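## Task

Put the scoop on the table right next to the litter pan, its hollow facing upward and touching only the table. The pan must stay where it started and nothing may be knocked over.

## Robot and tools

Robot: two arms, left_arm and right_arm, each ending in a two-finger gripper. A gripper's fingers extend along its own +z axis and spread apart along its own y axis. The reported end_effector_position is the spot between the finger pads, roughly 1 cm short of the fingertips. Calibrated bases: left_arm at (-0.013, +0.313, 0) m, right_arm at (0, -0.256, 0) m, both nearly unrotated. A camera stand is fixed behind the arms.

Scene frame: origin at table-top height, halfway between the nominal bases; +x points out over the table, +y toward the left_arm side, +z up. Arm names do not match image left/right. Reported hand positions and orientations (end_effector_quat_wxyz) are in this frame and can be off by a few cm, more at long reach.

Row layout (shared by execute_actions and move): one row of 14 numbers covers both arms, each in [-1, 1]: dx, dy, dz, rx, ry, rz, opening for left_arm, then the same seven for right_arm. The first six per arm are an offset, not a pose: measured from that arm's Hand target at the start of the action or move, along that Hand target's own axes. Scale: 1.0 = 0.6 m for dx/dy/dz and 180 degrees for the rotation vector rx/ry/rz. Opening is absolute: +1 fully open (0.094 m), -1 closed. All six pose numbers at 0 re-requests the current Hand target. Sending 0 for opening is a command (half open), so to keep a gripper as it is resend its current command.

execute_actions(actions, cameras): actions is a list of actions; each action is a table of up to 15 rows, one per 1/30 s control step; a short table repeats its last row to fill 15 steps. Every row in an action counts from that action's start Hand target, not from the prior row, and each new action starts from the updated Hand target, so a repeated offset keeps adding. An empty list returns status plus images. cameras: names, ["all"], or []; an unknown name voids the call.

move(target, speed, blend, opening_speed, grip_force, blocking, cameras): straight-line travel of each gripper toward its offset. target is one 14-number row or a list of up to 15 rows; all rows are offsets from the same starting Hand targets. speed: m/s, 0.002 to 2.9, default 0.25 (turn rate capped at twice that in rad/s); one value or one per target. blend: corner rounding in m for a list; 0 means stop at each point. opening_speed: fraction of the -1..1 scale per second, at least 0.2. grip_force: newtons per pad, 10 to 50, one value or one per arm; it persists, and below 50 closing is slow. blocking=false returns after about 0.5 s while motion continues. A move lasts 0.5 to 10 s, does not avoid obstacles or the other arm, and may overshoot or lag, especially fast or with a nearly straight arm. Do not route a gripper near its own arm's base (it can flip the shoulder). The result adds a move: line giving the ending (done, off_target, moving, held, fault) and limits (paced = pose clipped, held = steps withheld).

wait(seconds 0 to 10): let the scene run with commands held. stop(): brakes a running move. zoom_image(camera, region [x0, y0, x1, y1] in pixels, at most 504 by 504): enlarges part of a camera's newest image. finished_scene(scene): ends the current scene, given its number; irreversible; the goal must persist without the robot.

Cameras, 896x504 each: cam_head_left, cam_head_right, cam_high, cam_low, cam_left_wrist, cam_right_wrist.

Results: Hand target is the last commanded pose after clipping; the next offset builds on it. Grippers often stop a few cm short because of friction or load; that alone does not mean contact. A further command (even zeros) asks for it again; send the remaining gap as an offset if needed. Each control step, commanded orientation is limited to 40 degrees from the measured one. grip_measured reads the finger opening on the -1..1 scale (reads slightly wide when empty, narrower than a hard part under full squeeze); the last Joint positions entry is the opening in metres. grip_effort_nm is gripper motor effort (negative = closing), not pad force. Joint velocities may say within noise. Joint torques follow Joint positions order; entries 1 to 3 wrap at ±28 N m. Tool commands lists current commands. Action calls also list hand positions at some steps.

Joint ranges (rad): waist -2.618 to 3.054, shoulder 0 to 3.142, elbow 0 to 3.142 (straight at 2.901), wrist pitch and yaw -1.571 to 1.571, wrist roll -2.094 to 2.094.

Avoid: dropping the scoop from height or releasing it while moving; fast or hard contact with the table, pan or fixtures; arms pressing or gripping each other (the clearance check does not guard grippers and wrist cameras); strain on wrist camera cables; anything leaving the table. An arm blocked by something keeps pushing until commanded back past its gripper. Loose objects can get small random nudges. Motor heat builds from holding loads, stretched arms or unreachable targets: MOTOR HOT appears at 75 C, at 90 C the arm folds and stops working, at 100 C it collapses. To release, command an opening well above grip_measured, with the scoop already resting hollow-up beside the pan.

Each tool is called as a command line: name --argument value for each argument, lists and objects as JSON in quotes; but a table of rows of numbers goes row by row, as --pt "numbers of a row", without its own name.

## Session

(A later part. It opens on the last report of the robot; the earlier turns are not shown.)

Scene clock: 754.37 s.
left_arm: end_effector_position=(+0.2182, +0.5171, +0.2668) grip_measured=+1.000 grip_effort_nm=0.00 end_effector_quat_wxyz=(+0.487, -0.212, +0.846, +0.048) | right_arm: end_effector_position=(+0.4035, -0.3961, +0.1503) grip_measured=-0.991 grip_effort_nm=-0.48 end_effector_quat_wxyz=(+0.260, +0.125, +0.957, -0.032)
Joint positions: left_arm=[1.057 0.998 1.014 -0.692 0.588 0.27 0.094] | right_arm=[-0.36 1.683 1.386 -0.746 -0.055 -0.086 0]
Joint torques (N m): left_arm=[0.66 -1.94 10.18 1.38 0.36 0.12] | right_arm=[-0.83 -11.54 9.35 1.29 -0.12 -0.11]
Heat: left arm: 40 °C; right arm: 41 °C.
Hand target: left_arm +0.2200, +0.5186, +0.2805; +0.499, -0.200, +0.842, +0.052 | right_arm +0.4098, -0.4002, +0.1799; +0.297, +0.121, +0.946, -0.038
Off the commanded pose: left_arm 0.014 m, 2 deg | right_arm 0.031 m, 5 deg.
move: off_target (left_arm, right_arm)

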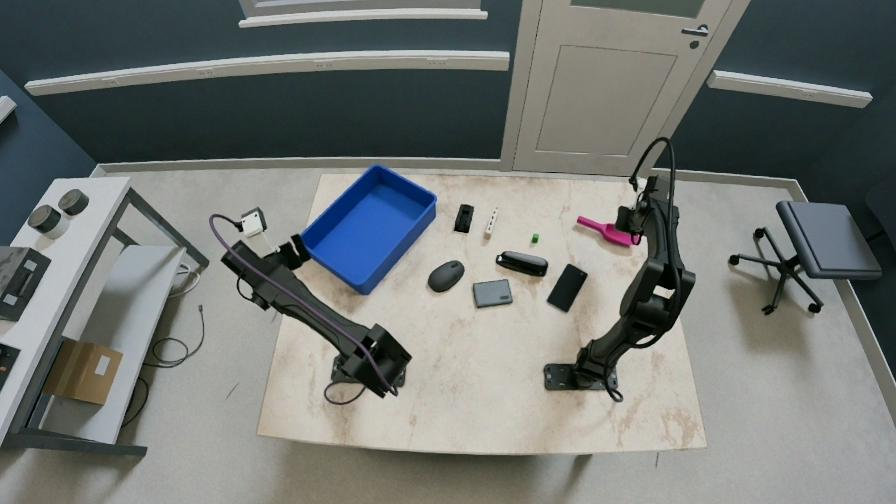

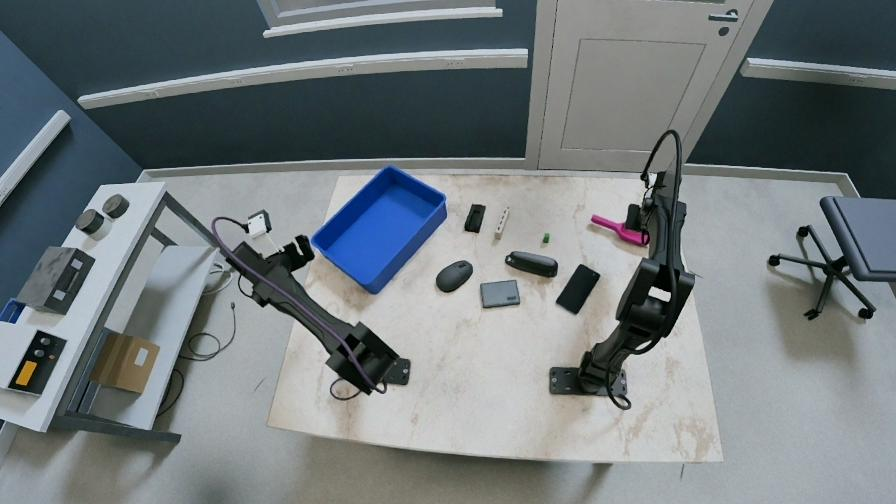

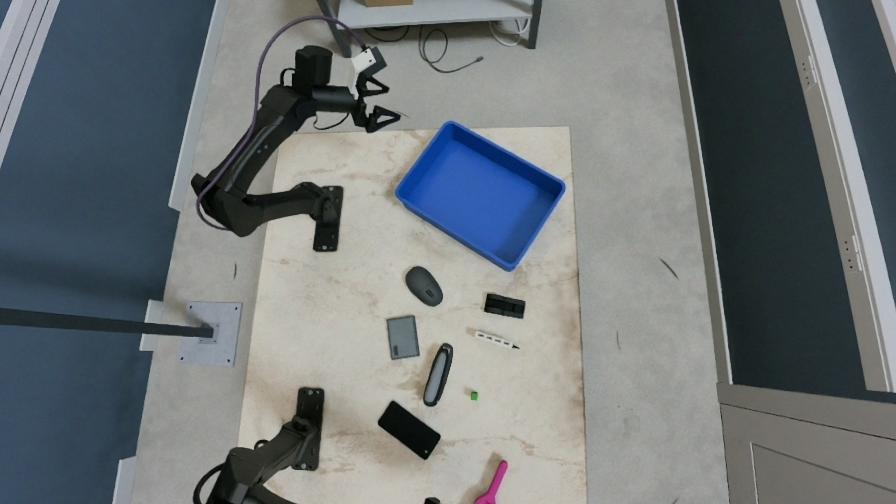

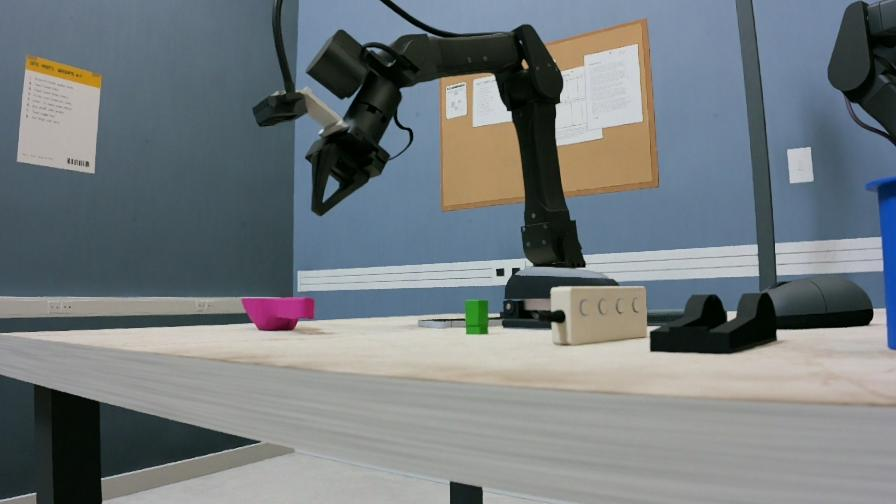

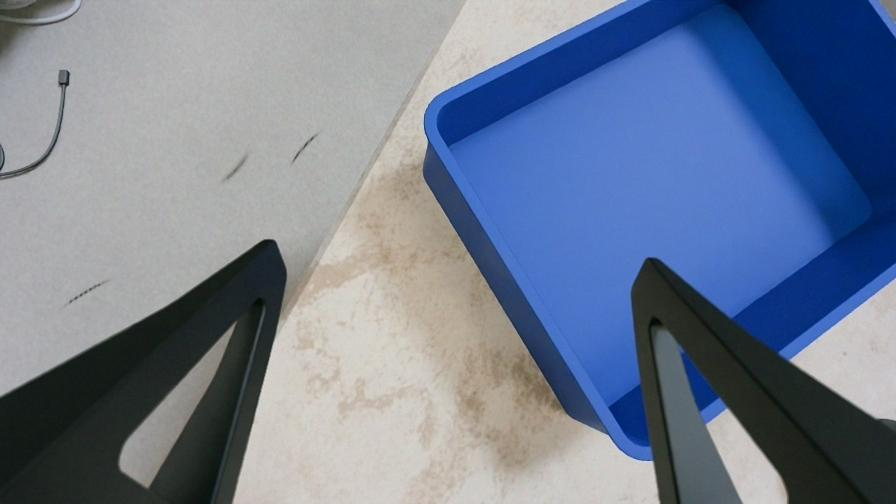

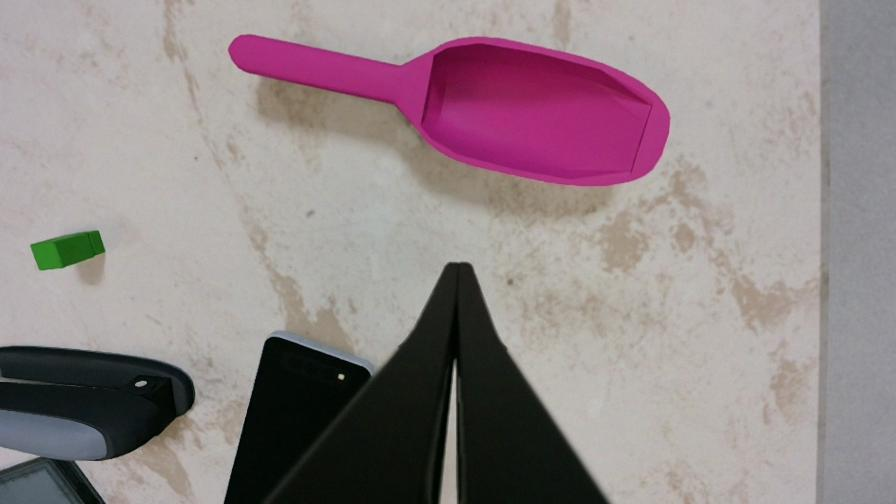

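execute_actions --actions '[]' --cameras '["all"]'

Scene clock: 807.47 s.
left_arm: end_effector_position=(+0.2182, +0.5170, +0.2667) grip_measured=+1.000 grip_effort_nm=-0.01 end_effector_quat_wxyz=(+0.487, -0.211, +0.846, +0.048) | right_arm: end_effector_position=(+0.4035, -0.3961, +0.1503) grip_measured=-0.991 grip_effort_nm=-0.48 end_effector_quat_wxyz=(+0.260, +0.125, +0.957, -0.032)
Joint positions: left_arm=[1.057 0.998 1.014 -0.693 0.588 0.271 0.094] | right_arm=[-0.36 1.683 1.386 -0.746 -0.055 -0.086 0]
Joint velocities: within noise
Joint torques (N m): left_arm=[0.66 -1.88 10.13 1.4 0.38 0.1] | right_arm=[-0.79 -11.6 9.36 1.29 -0.12 -0.1]
Heat: left arm: 40 °C; right arm: 41 °C.
Hand target: left_arm +0.2199, +0.5186, +0.2804; +0.499, -0.200, +0.842, +0.052 | right_arm +0.4098, -0.4002, +0.1799; +0.297, +0.121, +0.946, -0.038
Tool commands: left_gripper/opening=+1.0 right_gripper/opening=-1.0
Off the commanded pose: left_arm 0.014 m, 2 deg | right_arm 0.031 m, 5 deg.

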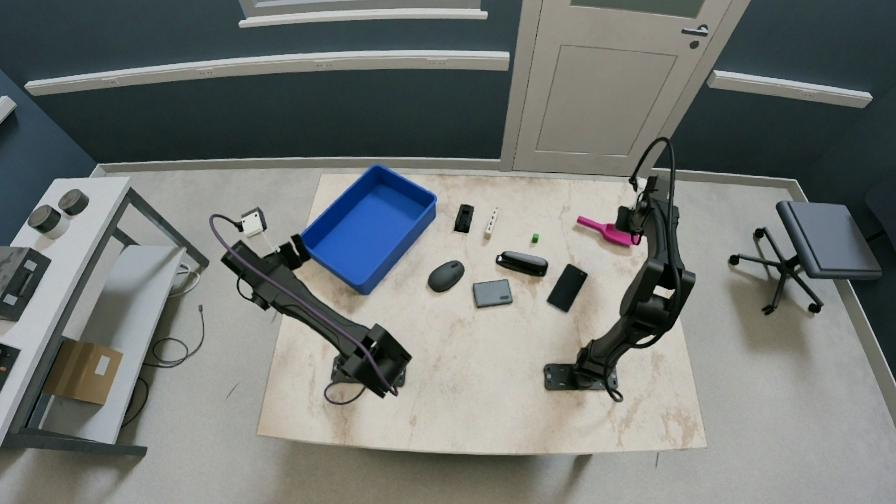

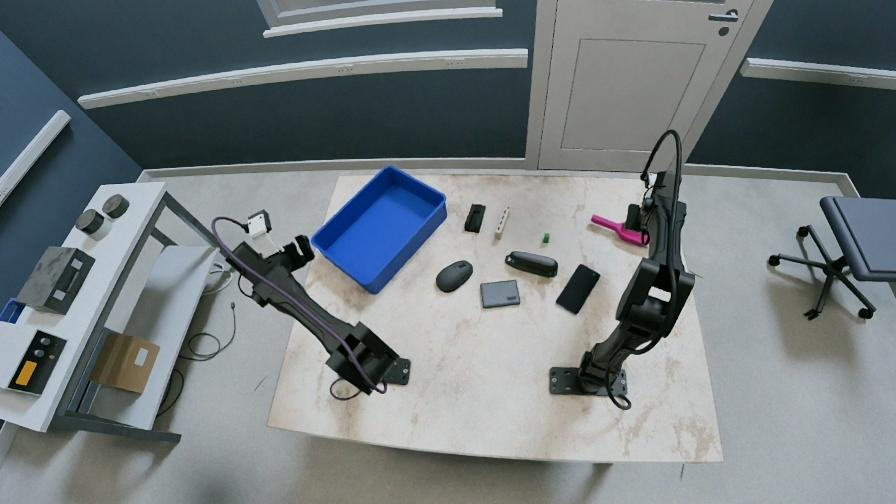

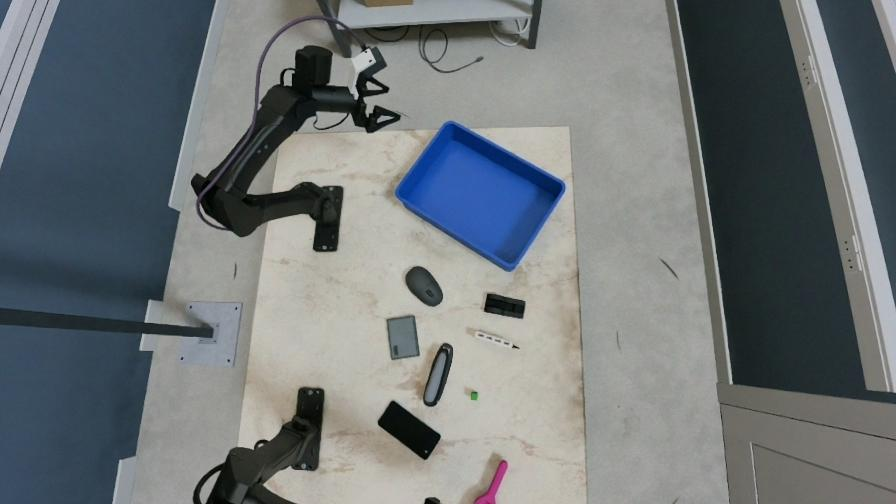

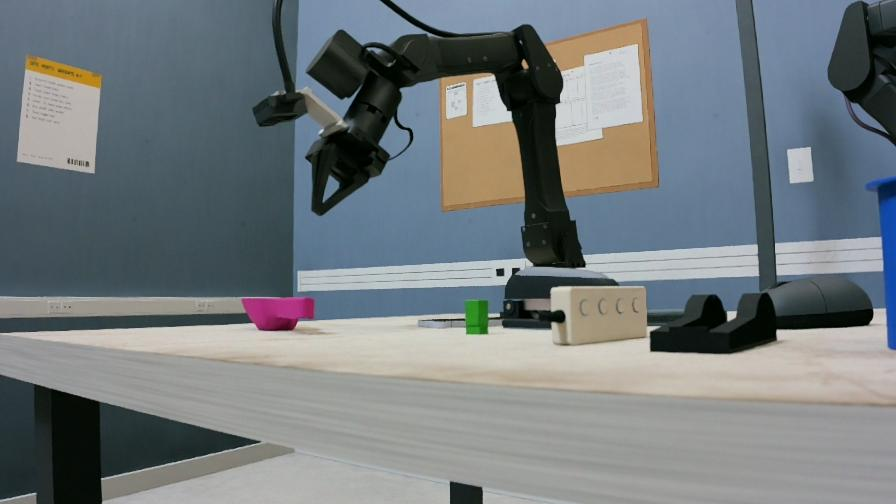

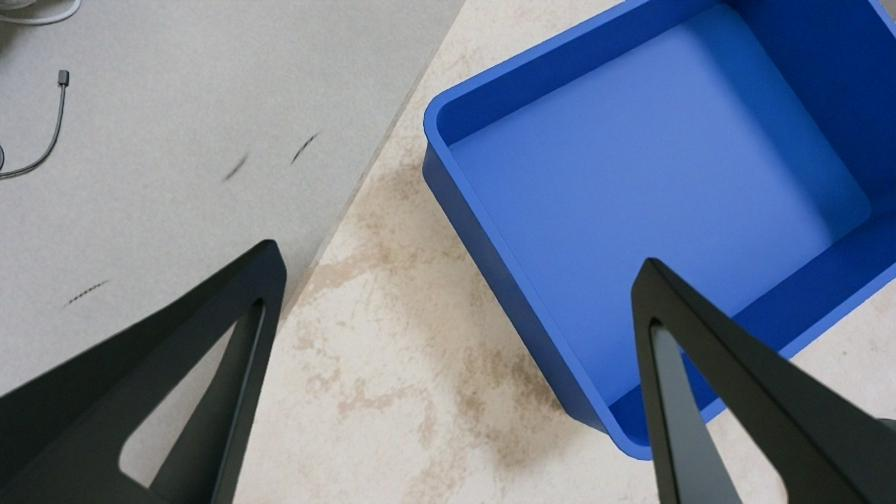

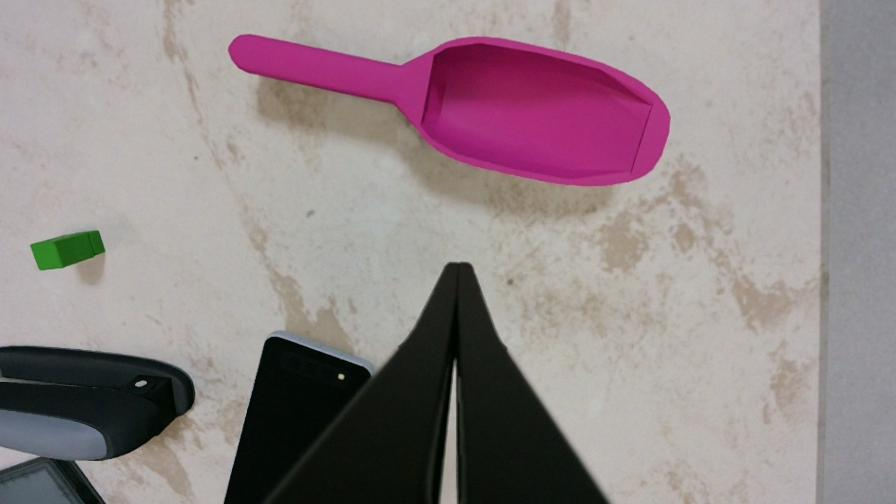

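move --target '[0,0,0,0,0,0,1, 0.1672,0.0078,0.1165,0,0,0,-1]' --speed 0.12 --cameras '["cam_right_wrist", "cam_low"]'

Scene clock: 994.60 s.
left_arm: end_effector_position=(+0.2182, +0.5170, +0.2667) grip_measured=+1.000 grip_effort_nm=-0.01 end_effector_quat_wxyz=(+0.487, -0.211, +0.846, +0.048) | right_arm: end_effector_position=(+0.3610, -0.3801, +0.0468) grip_measured=-0.991 grip_effort_nm=-0.48 end_effector_quat_wxyz=(+0.264, +0.124, +0.956, -0.033)
Joint positions: left_arm=[1.057 0.998 1.014 -0.693 0.588 0.271 0.094] | right_arm=[-0.36 1.618 0.881 -0.298 -0.055 -0.086 0]
Joint torques (N m): left_arm=[0.7 -1.83 10.14 1.4 0.4 0.12] | right_arm=[-0.8 -10 6.38 1.57 -0.13 -0.1]
Heat: left arm: 41 °C; right arm: 43 °C.
Hand target: left_arm +0.2200, +0.5186, +0.2805; +0.499, -0.200, +0.842, +0.052 | right_arm +0.3700, -0.3850, +0.0651; +0.297, +0.121, +0.946, -0.038
Off the commanded pose: left_arm 0.014 m, 2 deg | right_arm 0.021 m, 4 deg.
move: off_target (left_arm, right_arm)
Images, in order (width x height): cam_low 896x504, cam_right_wrist 896x504.

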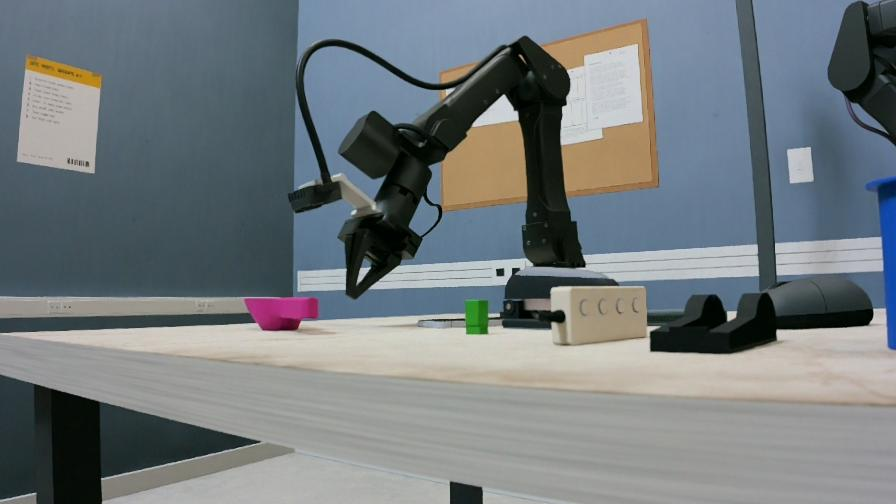

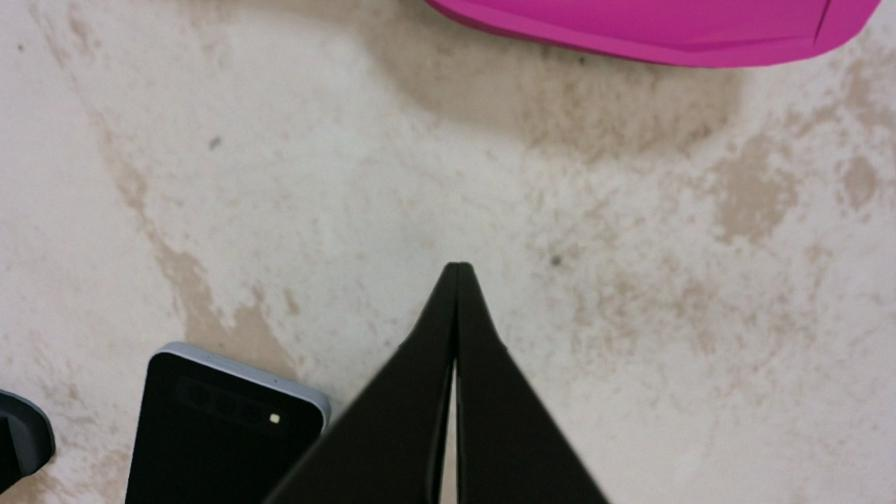

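move --target '[0,0,0,0,0,0,1, 0.01904,0,0.0273,0,0,0,-1]' --speed 0.03 --cameras '["cam_right_wrist"]'

move --target '[0,0,0,0,0,0,1, 0.00952,0,0.01365,0,0,0,-1]' --speed 0.02 --cameras '["cam_right_wrist"]'

Scene clock: 1000.77 s.
left_arm: end_effector_position=(+0.2182, +0.5170, +0.2667) grip_measured=+1.000 grip_effort_nm=-0.01 end_effector_quat_wxyz=(+0.487, -0.211, +0.846, +0.048) | right_arm: end_effector_position=(+0.3651, -0.3815, +0.0434) grip_measured=-0.991 grip_effort_nm=-0.48 end_effector_quat_wxyz=(+0.285, +0.123, +0.950, -0.038)
Joint positions: left_arm=[1.057 0.998 1.014 -0.693 0.588 0.271 0.094] | right_arm=[-0.36 1.618 0.838 -0.21 -0.055 -0.086 0]
Joint torques (N m): left_arm=[0.69 -1.8 10.1 1.39 0.39 0.11] | right_arm=[-0.85 -6.15 6.05 1.62 -0.11 -0.11]
Heat: left arm: 41 °C; right arm: 42 °C.
Hand target: left_arm +0.2200, +0.5186, +0.2805; +0.499, -0.200, +0.842, +0.052 | right_arm +0.3701, -0.3850, +0.0451; +0.297, +0.121, +0.946, -0.038
Off the commanded pose: left_arm 0.014 m, 2 deg | right_arm 0.006 m, 1 deg.
move: off_target (left_arm)
Images, in order (width x height): cam_right_wrist 896x504.

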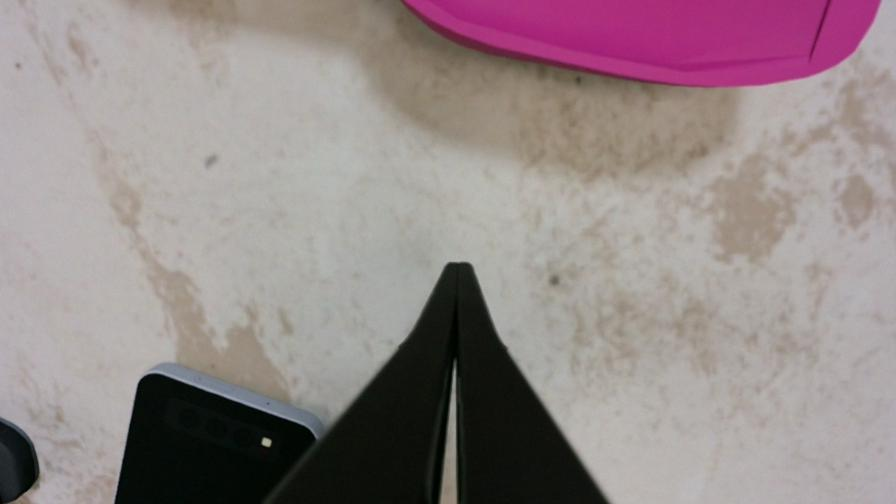

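Scene clock: 1001.80 s.
left_arm: end_effector_position=(+0.2182, +0.5170, +0.2667) grip_measured=+1.000 grip_effort_nm=-0.01 end_effector_quat_wxyz=(+0.487, -0.211, +0.846, +0.048) | right_arm: end_effector_position=(+0.3653, -0.3816, +0.0353) grip_measured=-0.991 grip_effort_nm=-0.48 end_effector_quat_wxyz=(+0.287, +0.123, +0.949, -0.038)
Joint positions: left_arm=[1.057 0.998 1.014 -0.693 0.588 0.271 0.094] | right_arm=[-0.36 1.636 0.816 -0.165 -0.055 -0.086 0]
Joint torques (N m): left_arm=[0.65 -1.81 10.11 1.4 0.38 0.11] | right_arm=[-0.84 -5.76 5.91 1.64 -0.13 -0.11]
Heat: left arm: 41 °C; right arm: 42 °C.
Hand target: left_arm +0.2200, +0.5186, +0.2805; +0.499, -0.200, +0.842, +0.052 | right_arm +0.3701, -0.3850, +0.0352; +0.297, +0.121, +0.946, -0.038
Off the commanded pose: left_arm 0.014 m, 2 deg | right_arm 0.006 m, 1 deg.
move: off_target (left_arm)
Images, in order (width x height): cam_right_wrist 896x504.

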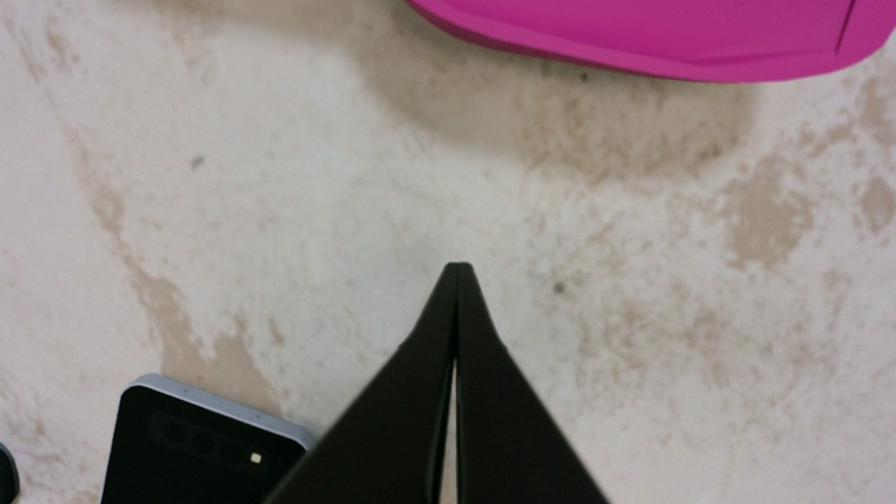

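move --target '[0,0,0,0,0,0,1, 0.00952,0,0.01365,0,0,0,-1]' --speed 0.02 --cameras '["cam_right_wrist"]'

move --target '[0,0,0,0,0,0,1, 0.00571,0,0.00819,0,0,0,-1]' --speed 0.02 --cameras '["cam_right_wrist"]'

Scene clock: 1008.23 s.
left_arm: end_effector_position=(+0.2182, +0.5170, +0.2667) grip_measured=+1.000 grip_effort_nm=0.00 end_effector_quat_wxyz=(+0.487, -0.211, +0.846, +0.048) | right_arm: end_effector_position=(+0.3656, -0.3817, +0.0256) grip_measured=-0.991 grip_effort_nm=-0.48 end_effector_quat_wxyz=(+0.288, +0.123, +0.949, -0.038)
Joint positions: left_arm=[1.057 0.998 1.014 -0.693 0.588 0.271 0.094] | right_arm=[-0.36 1.66 0.796 -0.12 -0.055 -0.086 0]
Joint torques (N m): left_arm=[0.7 -1.89 10.13 1.39 0.4 0.12] | right_arm=[-0.81 -5.79 5.75 1.62 -0.11 -0.11]
Heat: left arm: 41 °C; right arm: 42 °C.
Hand target: left_arm +0.2200, +0.5186, +0.2805; +0.499, -0.200, +0.842, +0.052 | right_arm +0.3701, -0.3850, +0.0252; +0.297, +0.121, +0.946, -0.038
Off the commanded pose: left_arm 0.014 m, 2 deg | right_arm 0.006 m, 1 deg.
move: off_target (left_arm)
Images, in order (width x height): cam_right_wrist 896x504.

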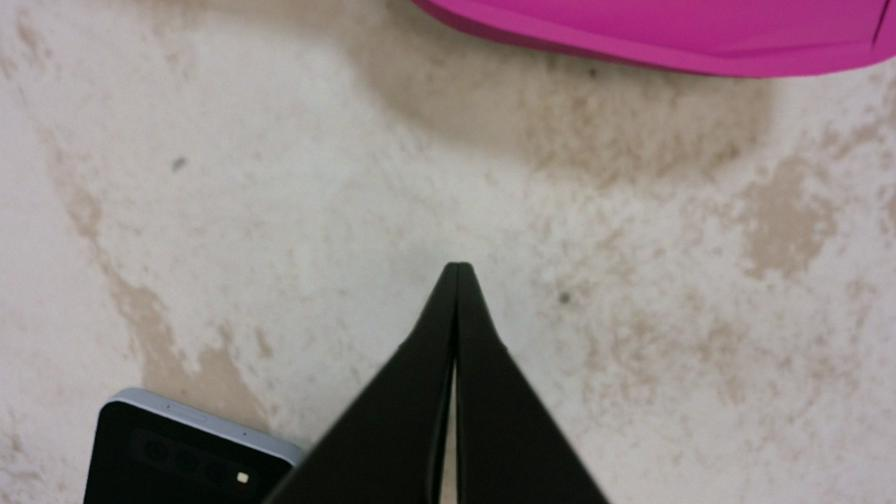

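Scene clock: 1009.20 s.
left_arm: end_effector_position=(+0.2182, +0.5170, +0.2667) grip_measured=+1.000 grip_effort_nm=-0.01 end_effector_quat_wxyz=(+0.487, -0.211, +0.846, +0.048) | right_arm: end_effector_position=(+0.3655, -0.3817, +0.0195) grip_measured=-0.991 grip_effort_nm=-0.48 end_effector_quat_wxyz=(+0.287, +0.123, +0.949, -0.038)
Joint positions: left_arm=[1.057 0.998 1.014 -0.693 0.588 0.271 0.094] | right_arm=[-0.36 1.676 0.784 -0.092 -0.055 -0.086 0]
Joint torques (N m): left_arm=[0.68 -1.87 10.1 1.4 0.39 0.11] | right_arm=[-0.87 -5.85 5.68 1.65 -0.12 -0.1]
Heat: left arm: 41 °C; right arm: 42 °C.
Hand target: left_arm +0.2200, +0.5186, +0.2805; +0.499, -0.200, +0.842, +0.052 | right_arm +0.3701, -0.3850, +0.0192; +0.297, +0.121, +0.946, -0.038
Off the commanded pose: left_arm 0.014 m, 2 deg | right_arm 0.006 m, 1 deg.
move: off_target (left_arm)
Images, in order (width x height): cam_right_wrist 896x504.

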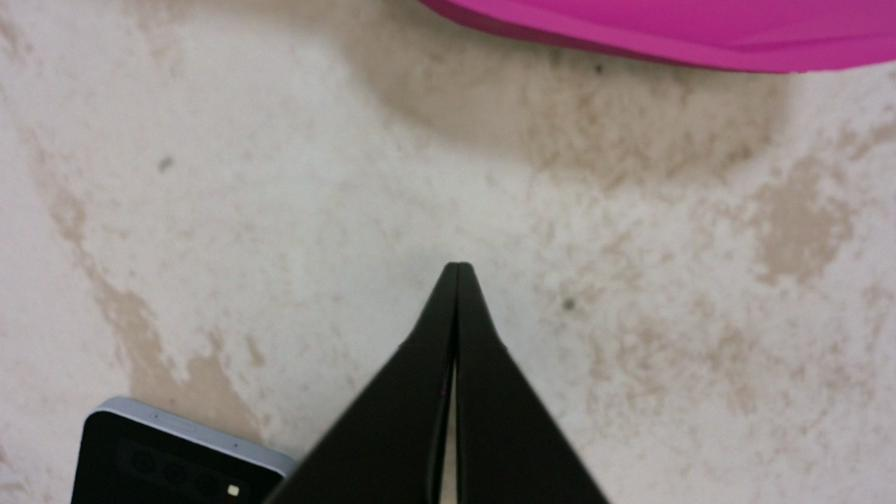

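move --target '[0,0,0,0,0,0,1, 0.00571,0,0.00819,0,0,0,-1]' --speed 0.015 --cameras '["cam_right_wrist", "cam_low"]'

move --target '[0,0,0,0,0,0,1, 0.00381,0,0.00546,0,0,0,-1]' --speed 0.015 --cameras '["cam_right_wrist"]'

Scene clock: 1016.93 s.
left_arm: end_effector_position=(+0.2182, +0.5170, +0.2667) grip_measured=+1.000 grip_effort_nm=-0.01 end_effector_quat_wxyz=(+0.487, -0.211, +0.846, +0.048) | right_arm: end_effector_position=(+0.3657, -0.3817, +0.0137) grip_measured=-0.991 grip_effort_nm=-0.48 end_effector_quat_wxyz=(+0.288, +0.123, +0.949, -0.038)
Joint positions: left_arm=[1.057 0.998 1.014 -0.693 0.588 0.271 0.094] | right_arm=[-0.36 1.693 0.773 -0.065 -0.055 -0.086 0]
Joint torques (N m): left_arm=[0.7 -1.85 10.13 1.41 0.41 0.12] | right_arm=[-0.9 -5.89 5.59 1.66 -0.13 -0.11]
Heat: left arm: 41 °C; right arm: 42 °C.
Hand target: left_arm +0.2200, +0.5186, +0.2805; +0.499, -0.200, +0.842, +0.052 | right_arm +0.3701, -0.3849, +0.0132; +0.297, +0.121, +0.946, -0.038
Off the commanded pose: left_arm 0.014 m, 2 deg | right_arm 0.005 m, 1 deg.
move: off_target (left_arm)
Images, in order (width x height): cam_low 896x504, cam_right_wrist 896x504.

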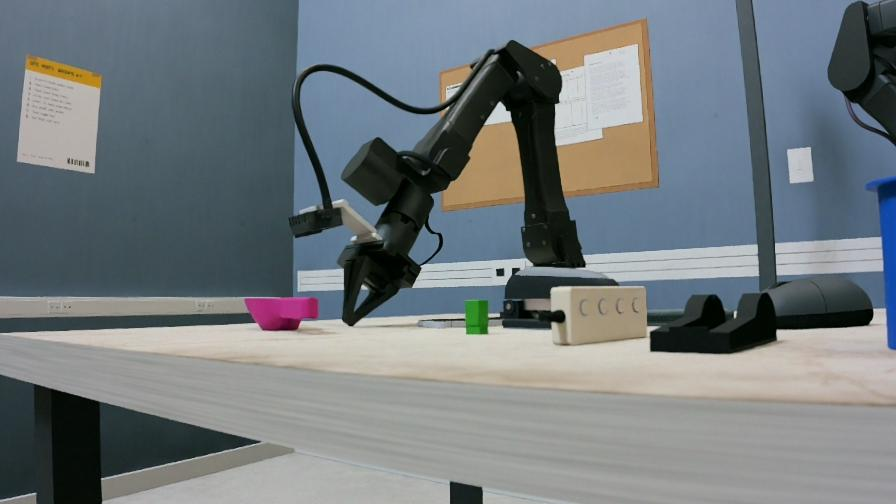

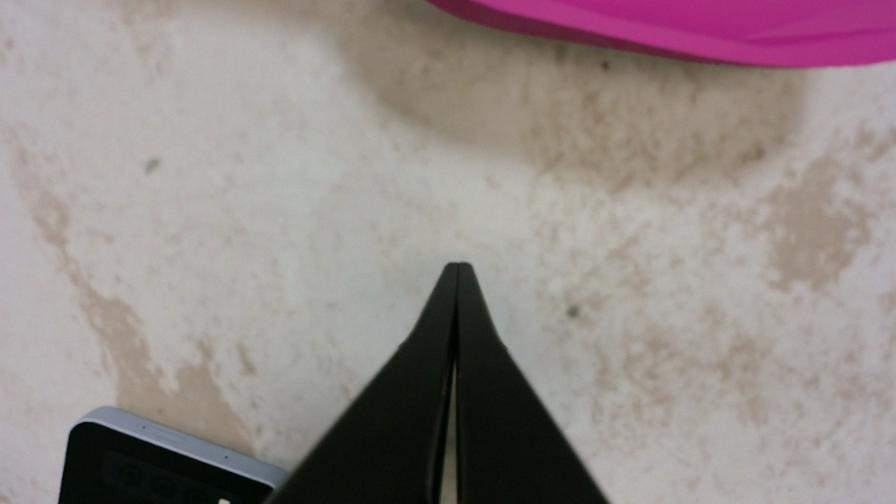

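Scene clock: 1017.73 s.
left_arm: end_effector_position=(+0.2182, +0.5170, +0.2667) grip_measured=+1.000 grip_effort_nm=0.00 end_effector_quat_wxyz=(+0.487, -0.211, +0.846, +0.048) | right_arm: end_effector_position=(+0.3677, -0.3823, +0.0129) grip_measured=-0.991 grip_effort_nm=-0.48 end_effector_quat_wxyz=(+0.293, +0.122, +0.948, -0.039)
Joint positions: left_arm=[1.057 0.998 1.014 -0.693 0.588 0.271 0.094] | right_arm=[-0.36 1.699 0.769 -0.043 -0.056 -0.086 0]
Joint torques (N m): left_arm=[0.62 -1.87 10.19 1.41 0.39 0.12] | right_arm=[-0.83 -5.39 5.37 1.64 -0.12 -0.1]
Heat: left arm: 41 °C; right arm: 42 °C.
Hand target: left_arm +0.2200, +0.5186, +0.2805; +0.499, -0.200, +0.842, +0.052 | right_arm +0.3701, -0.3849, +0.0093; +0.297, +0.121, +0.946, -0.038
Off the commanded pose: left_arm 0.014 m, 2 deg | right_arm 0.005 m, 1 deg.
move: off_target (left_arm)
Images, in order (width x height): cam_right_wrist 896x504.

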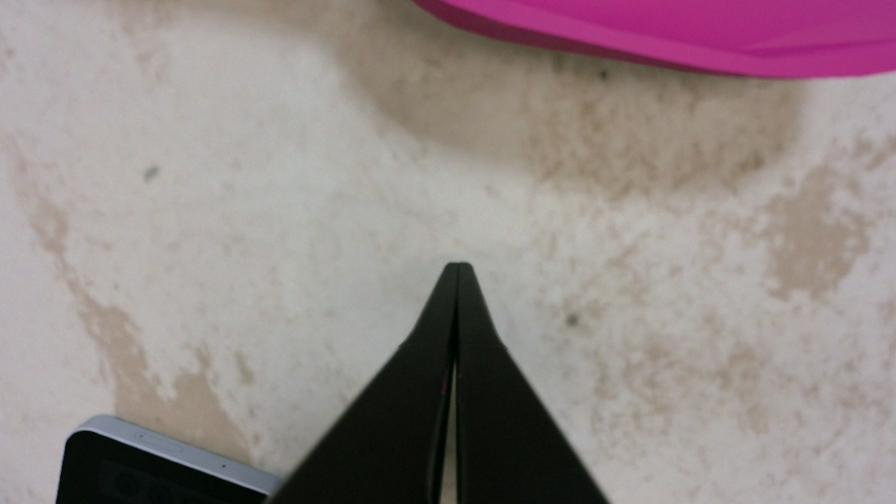

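move --target '[0,0,0,0,0,0,1, 0.00381,0,0.00546,0,0,0,-1]' --speed 0.015 --cameras '["cam_right_wrist"]'

Scene clock: 1022.53 s.
left_arm: end_effector_position=(+0.2182, +0.5170, +0.2667) grip_measured=+1.000 grip_effort_nm=-0.01 end_effector_quat_wxyz=(+0.487, -0.211, +0.846, +0.048) | right_arm: end_effector_position=(+0.3716, -0.3835, +0.0126) grip_measured=-0.991 grip_effort_nm=-0.48 end_effector_quat_wxyz=(+0.300, +0.122, +0.945, -0.040)
Joint positions: left_arm=[1.057 0.998 1.014 -0.693 0.588 0.271 0.094] | right_arm=[-0.36 1.709 0.769 -0.018 -0.057 -0.086 0]
Joint torques (N m): left_arm=[0.65 -1.84 10.17 1.38 0.39 0.1] | right_arm=[-0.83 -5.38 4.79 1.6 -0.12 -0.11]
Heat: left arm: 41 °C; right arm: 42 °C.
Hand target: left_arm +0.2200, +0.5186, +0.2805; +0.499, -0.200, +0.842, +0.052 | right_arm +0.3701, -0.3850, +0.0052; +0.297, +0.121, +0.946, -0.038
Off the commanded pose: left_arm 0.014 m, 2 deg | right_arm 0.008 m, 0 deg.
move: off_target (left_arm)
Images, in order (width x height): cam_right_wrist 896x504.

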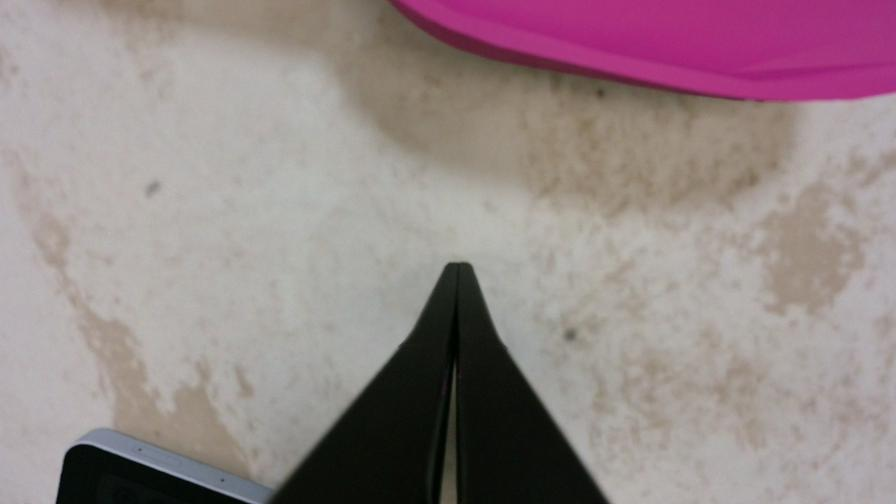

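move --target '[0,0,0,0,0,0,1, -0.1,0,-0.145,0,0,0,-1]' --speed 0.12 --cameras '["cam_right_wrist"]'

zoom_image --camera "cam_right_wrist" --region '[380, 0, 880, 240]'

Scene clock: 1048.10 s.
left_arm: end_effector_position=(+0.2182, +0.5170, +0.2667) grip_measured=+1.000 grip_effort_nm=0.00 end_effector_quat_wxyz=(+0.487, -0.211, +0.846, +0.048) | right_arm: end_effector_position=(+0.3598, -0.3791, +0.0862) grip_measured=-0.991 grip_effort_nm=-0.48 end_effector_quat_wxyz=(+0.263, +0.124, +0.956, -0.032)
Joint positions: left_arm=[1.057 0.998 1.014 -0.693 0.588 0.271 0.094] | right_arm=[-0.36 1.549 0.982 -0.47 -0.057 -0.087 0]
Joint torques (N m): left_arm=[0.65 -1.85 10.13 1.4 0.4 0.11] | right_arm=[-0.85 -9.68 8.87 1.31 -0.11 -0.11]
Heat: left arm: 41 °C; right arm: 41 °C.
Hand target: left_arm +0.2200, +0.5186, +0.2805; +0.499, -0.200, +0.842, +0.052 | right_arm +0.3695, -0.3849, +0.1109; +0.297, +0.121, +0.946, -0.038
Off the commanded pose: left_arm 0.014 m, 2 deg | right_arm 0.027 m, 4 deg.
move: off_target (left_arm, right_arm)
Images, in order (width x height): cam_right_wrist 896x504.

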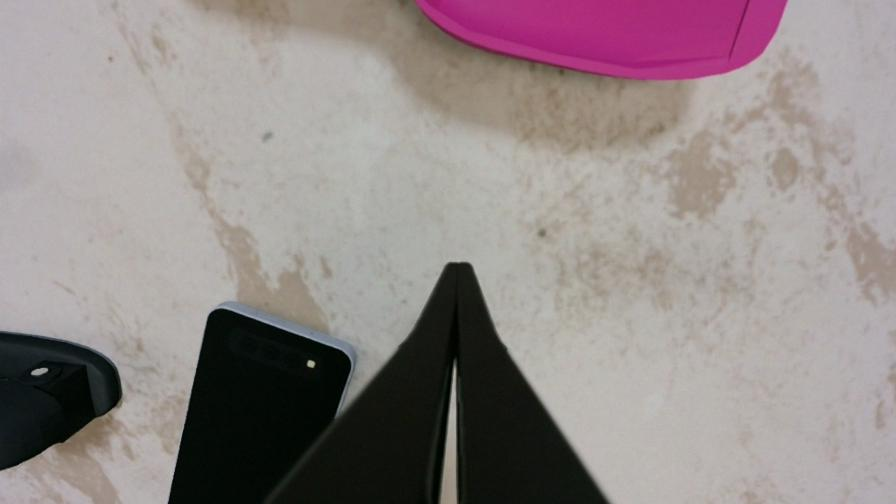

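Scaled by 1.008.

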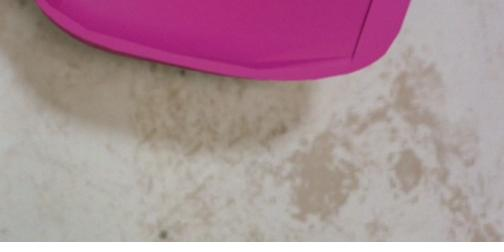

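move --target '[0,0,0,0,0,0,1, -0.2084,-0.0075,-0.0355,0,0,0,1]' --speed 0.15 --cameras '["cam_right_wrist"]'

zoom_image --camera "cam_right_wrist" --region '[200, 60, 700, 340]'

Scene clock: 1060.70 s.
left_arm: end_effector_position=(+0.2182, +0.5170, +0.2667) grip_measured=+1.000 grip_effort_nm=0.00 end_effector_quat_wxyz=(+0.487, -0.211, +0.846, +0.048) | right_arm: end_effector_position=(+0.4467, -0.4118, +0.1922) grip_measured=+0.998 grip_effort_nm=0.11 end_effector_quat_wxyz=(+0.285, +0.122, +0.950, -0.037)
Joint positions: left_arm=[1.057 0.998 1.014 -0.693 0.588 0.271 0.094] | right_arm=[-0.36 1.821 1.688 -0.858 -0.057 -0.087 0.094]
Joint torques (N m): left_arm=[0.62 -1.88 10.14 1.39 0.4 0.12] | right_arm=[0.69 -8.01 9.51 1.36 -0.01 0.03]
Heat: left arm: 41 °C; right arm: 42 °C.
Hand target: left_arm +0.2200, +0.5186, +0.2805; +0.499, -0.200, +0.842, +0.052 | right_arm +0.4559, -0.4120, +0.1998; +0.297, +0.121, +0.946, -0.038
Off the commanded pose: left_arm 0.014 m, 2 deg | right_arm 0.012 m, 1 deg.
move: off_target (left_arm, right_arm)
Images, in order (width x height): cam_right_wrist 896x504.

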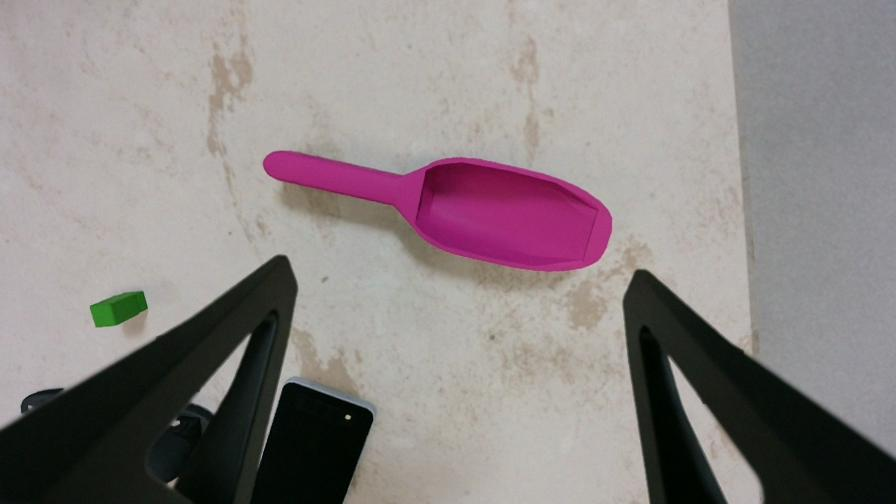

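Scaled by 1.008.

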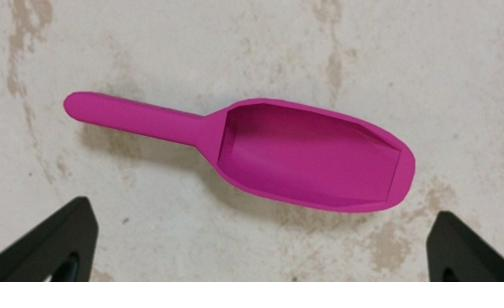

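zoom_image --camera "cam_right_wrist" --region '[380, 140, 640, 285]'

Scaled by 1.938.

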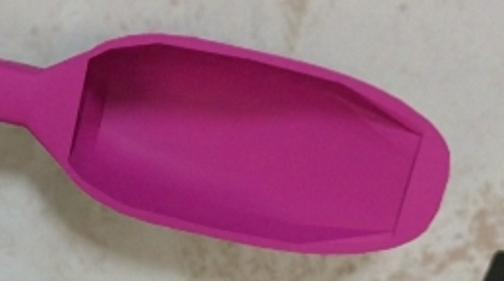

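move --target '[0,0,0,0,0,0,1, 0.1586,-0.0322,0.1221,0.0897,0.0597,0.5335,-0.106]' --speed 0.3 --cameras '["cam_right_wrist", "cam_low", "cam_head_right"]'

Scene clock: 1150.17 s.
left_arm: end_effector_position=(+0.2182, +0.5170, +0.2667) grip_measured=+1.000 grip_effort_nm=0.00 end_effector_quat_wxyz=(+0.487, -0.211, +0.846, +0.048) | right_arm: end_effector_position=(+0.4191, -0.4184, +0.0930) grip_measured=-0.104 grip_effort_nm=-0.12 end_effector_quat_wxyz=(+0.137, +0.814, +0.556, +0.096)
Joint positions: left_arm=[1.057 0.998 1.014 -0.693 0.588 0.271 0.094] | right_arm=[-0.374 1.948 1.571 -0.857 -0.004 1.571 0.042]
Joint torques (N m): left_arm=[0.68 -1.94 10.15 1.4 0.42 0.11] | right_arm=[-0.66 -8.57 6.43 0.86 0.07 0.03]
Heat: left arm: 42 °C; right arm: 43 °C.
Hand target: left_arm +0.2200, +0.5186, +0.2805; +0.499, -0.200, +0.842, +0.052 | right_arm +0.4161, -0.4216, +0.0854; +0.130, +0.820, +0.551, +0.087
Off the commanded pose: left_arm 0.014 m, 2 deg | right_arm 0.009 m, 2 deg.
move: off_target (left_arm)
Images, in order (width x height): cam_head_right 896x504, cam_low 896x504, cam_right_wrist 896x504.

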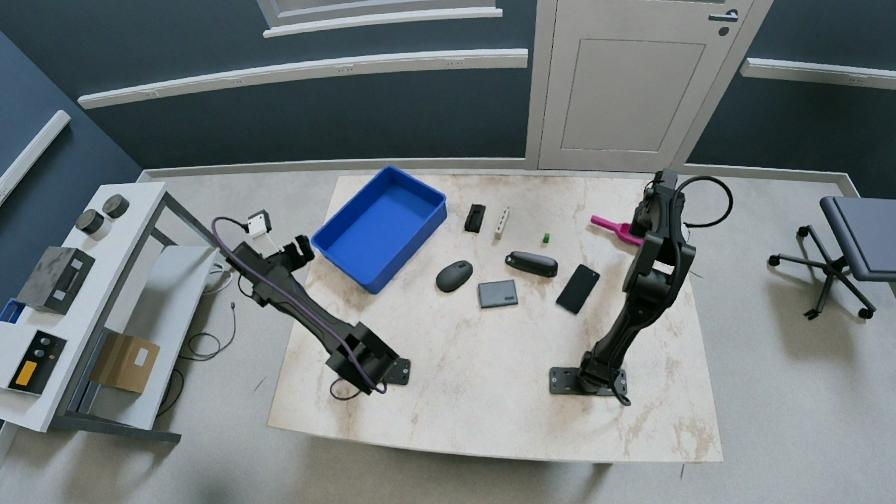

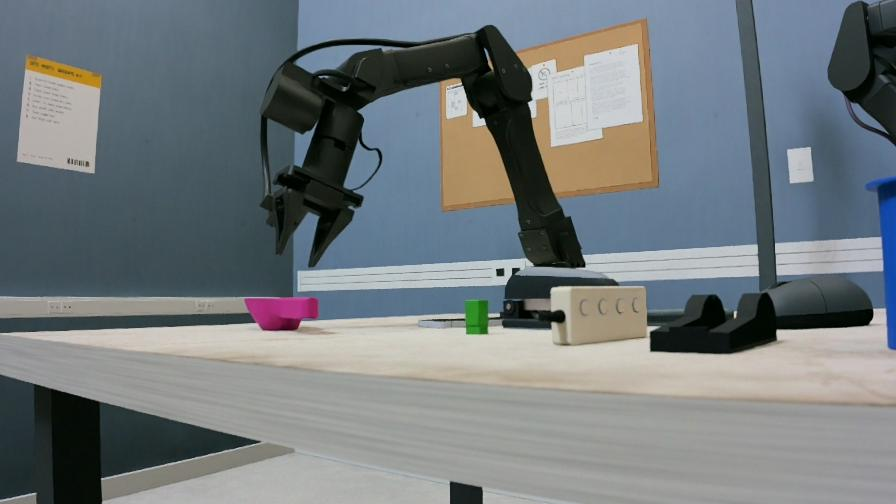

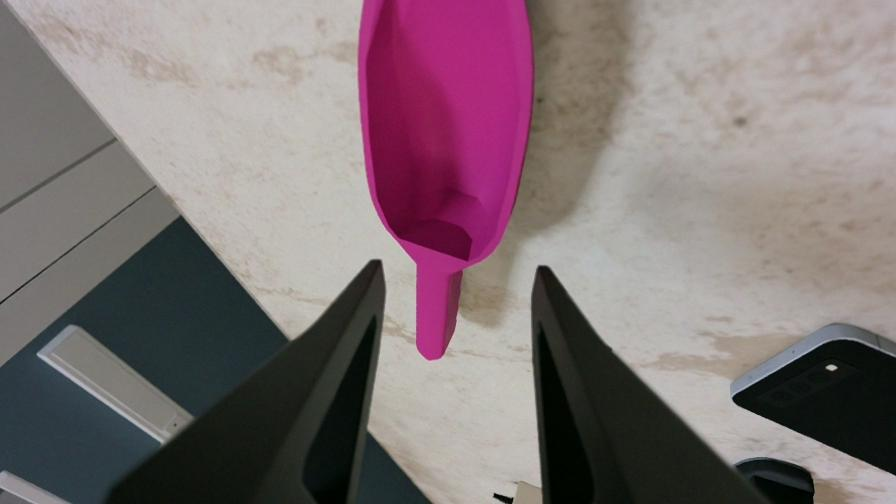

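move --target '[0,0,0,0,0,0,1, -0.0093,-0.0245,0.0427,0,0,0,-0.106]' --speed 0.06 --cameras '["cam_right_wrist", "cam_low"]'

Scene clock: 1271.03 s.
left_arm: end_effector_position=(+0.2182, +0.5170, +0.2667) grip_measured=+1.000 grip_effort_nm=0.00 end_effector_quat_wxyz=(+0.487, -0.211, +0.846, +0.048) | right_arm: end_effector_position=(+0.4077, -0.4197, +0.0627) grip_measured=-0.104 grip_effort_nm=-0.11 end_effector_quat_wxyz=(+0.129, +0.820, +0.551, +0.092)
Joint positions: left_arm=[1.057 0.998 1.014 -0.693 0.588 0.271 0.094] | right_arm=[-0.388 1.948 1.455 -0.759 -0.009 1.572 0.042]
Joint torques (N m): left_arm=[0.72 -1.84 10.14 1.39 0.39 0.11] | right_arm=[-0.75 -8.35 6.27 1.04 0.06 -0.1]
Heat: left arm: 42 °C; right arm: 41 °C.
Hand target: left_arm +0.2200, +0.5186, +0.2805; +0.499, -0.200, +0.842, +0.052 | right_arm +0.4084, -0.4244, +0.0565; +0.130, +0.820, +0.551, +0.087
Off the commanded pose: left_arm 0.014 m, 2 deg | right_arm 0.008 m, 1 deg.
move: off_target (left_arm)
Images, in order (width x height): cam_low 896x504, cam_right_wrist 896x504.

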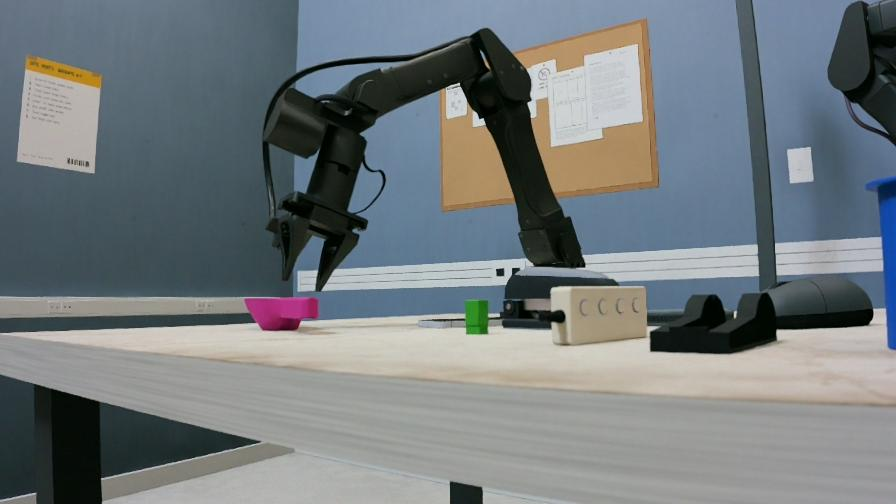

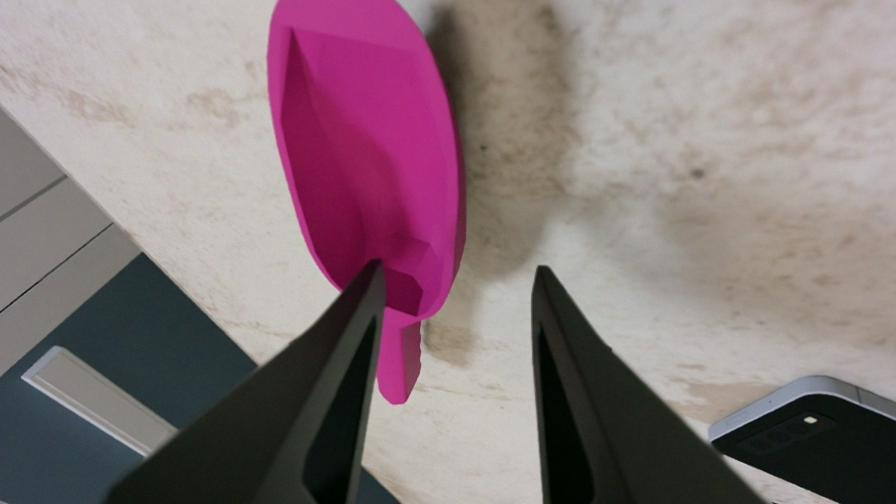

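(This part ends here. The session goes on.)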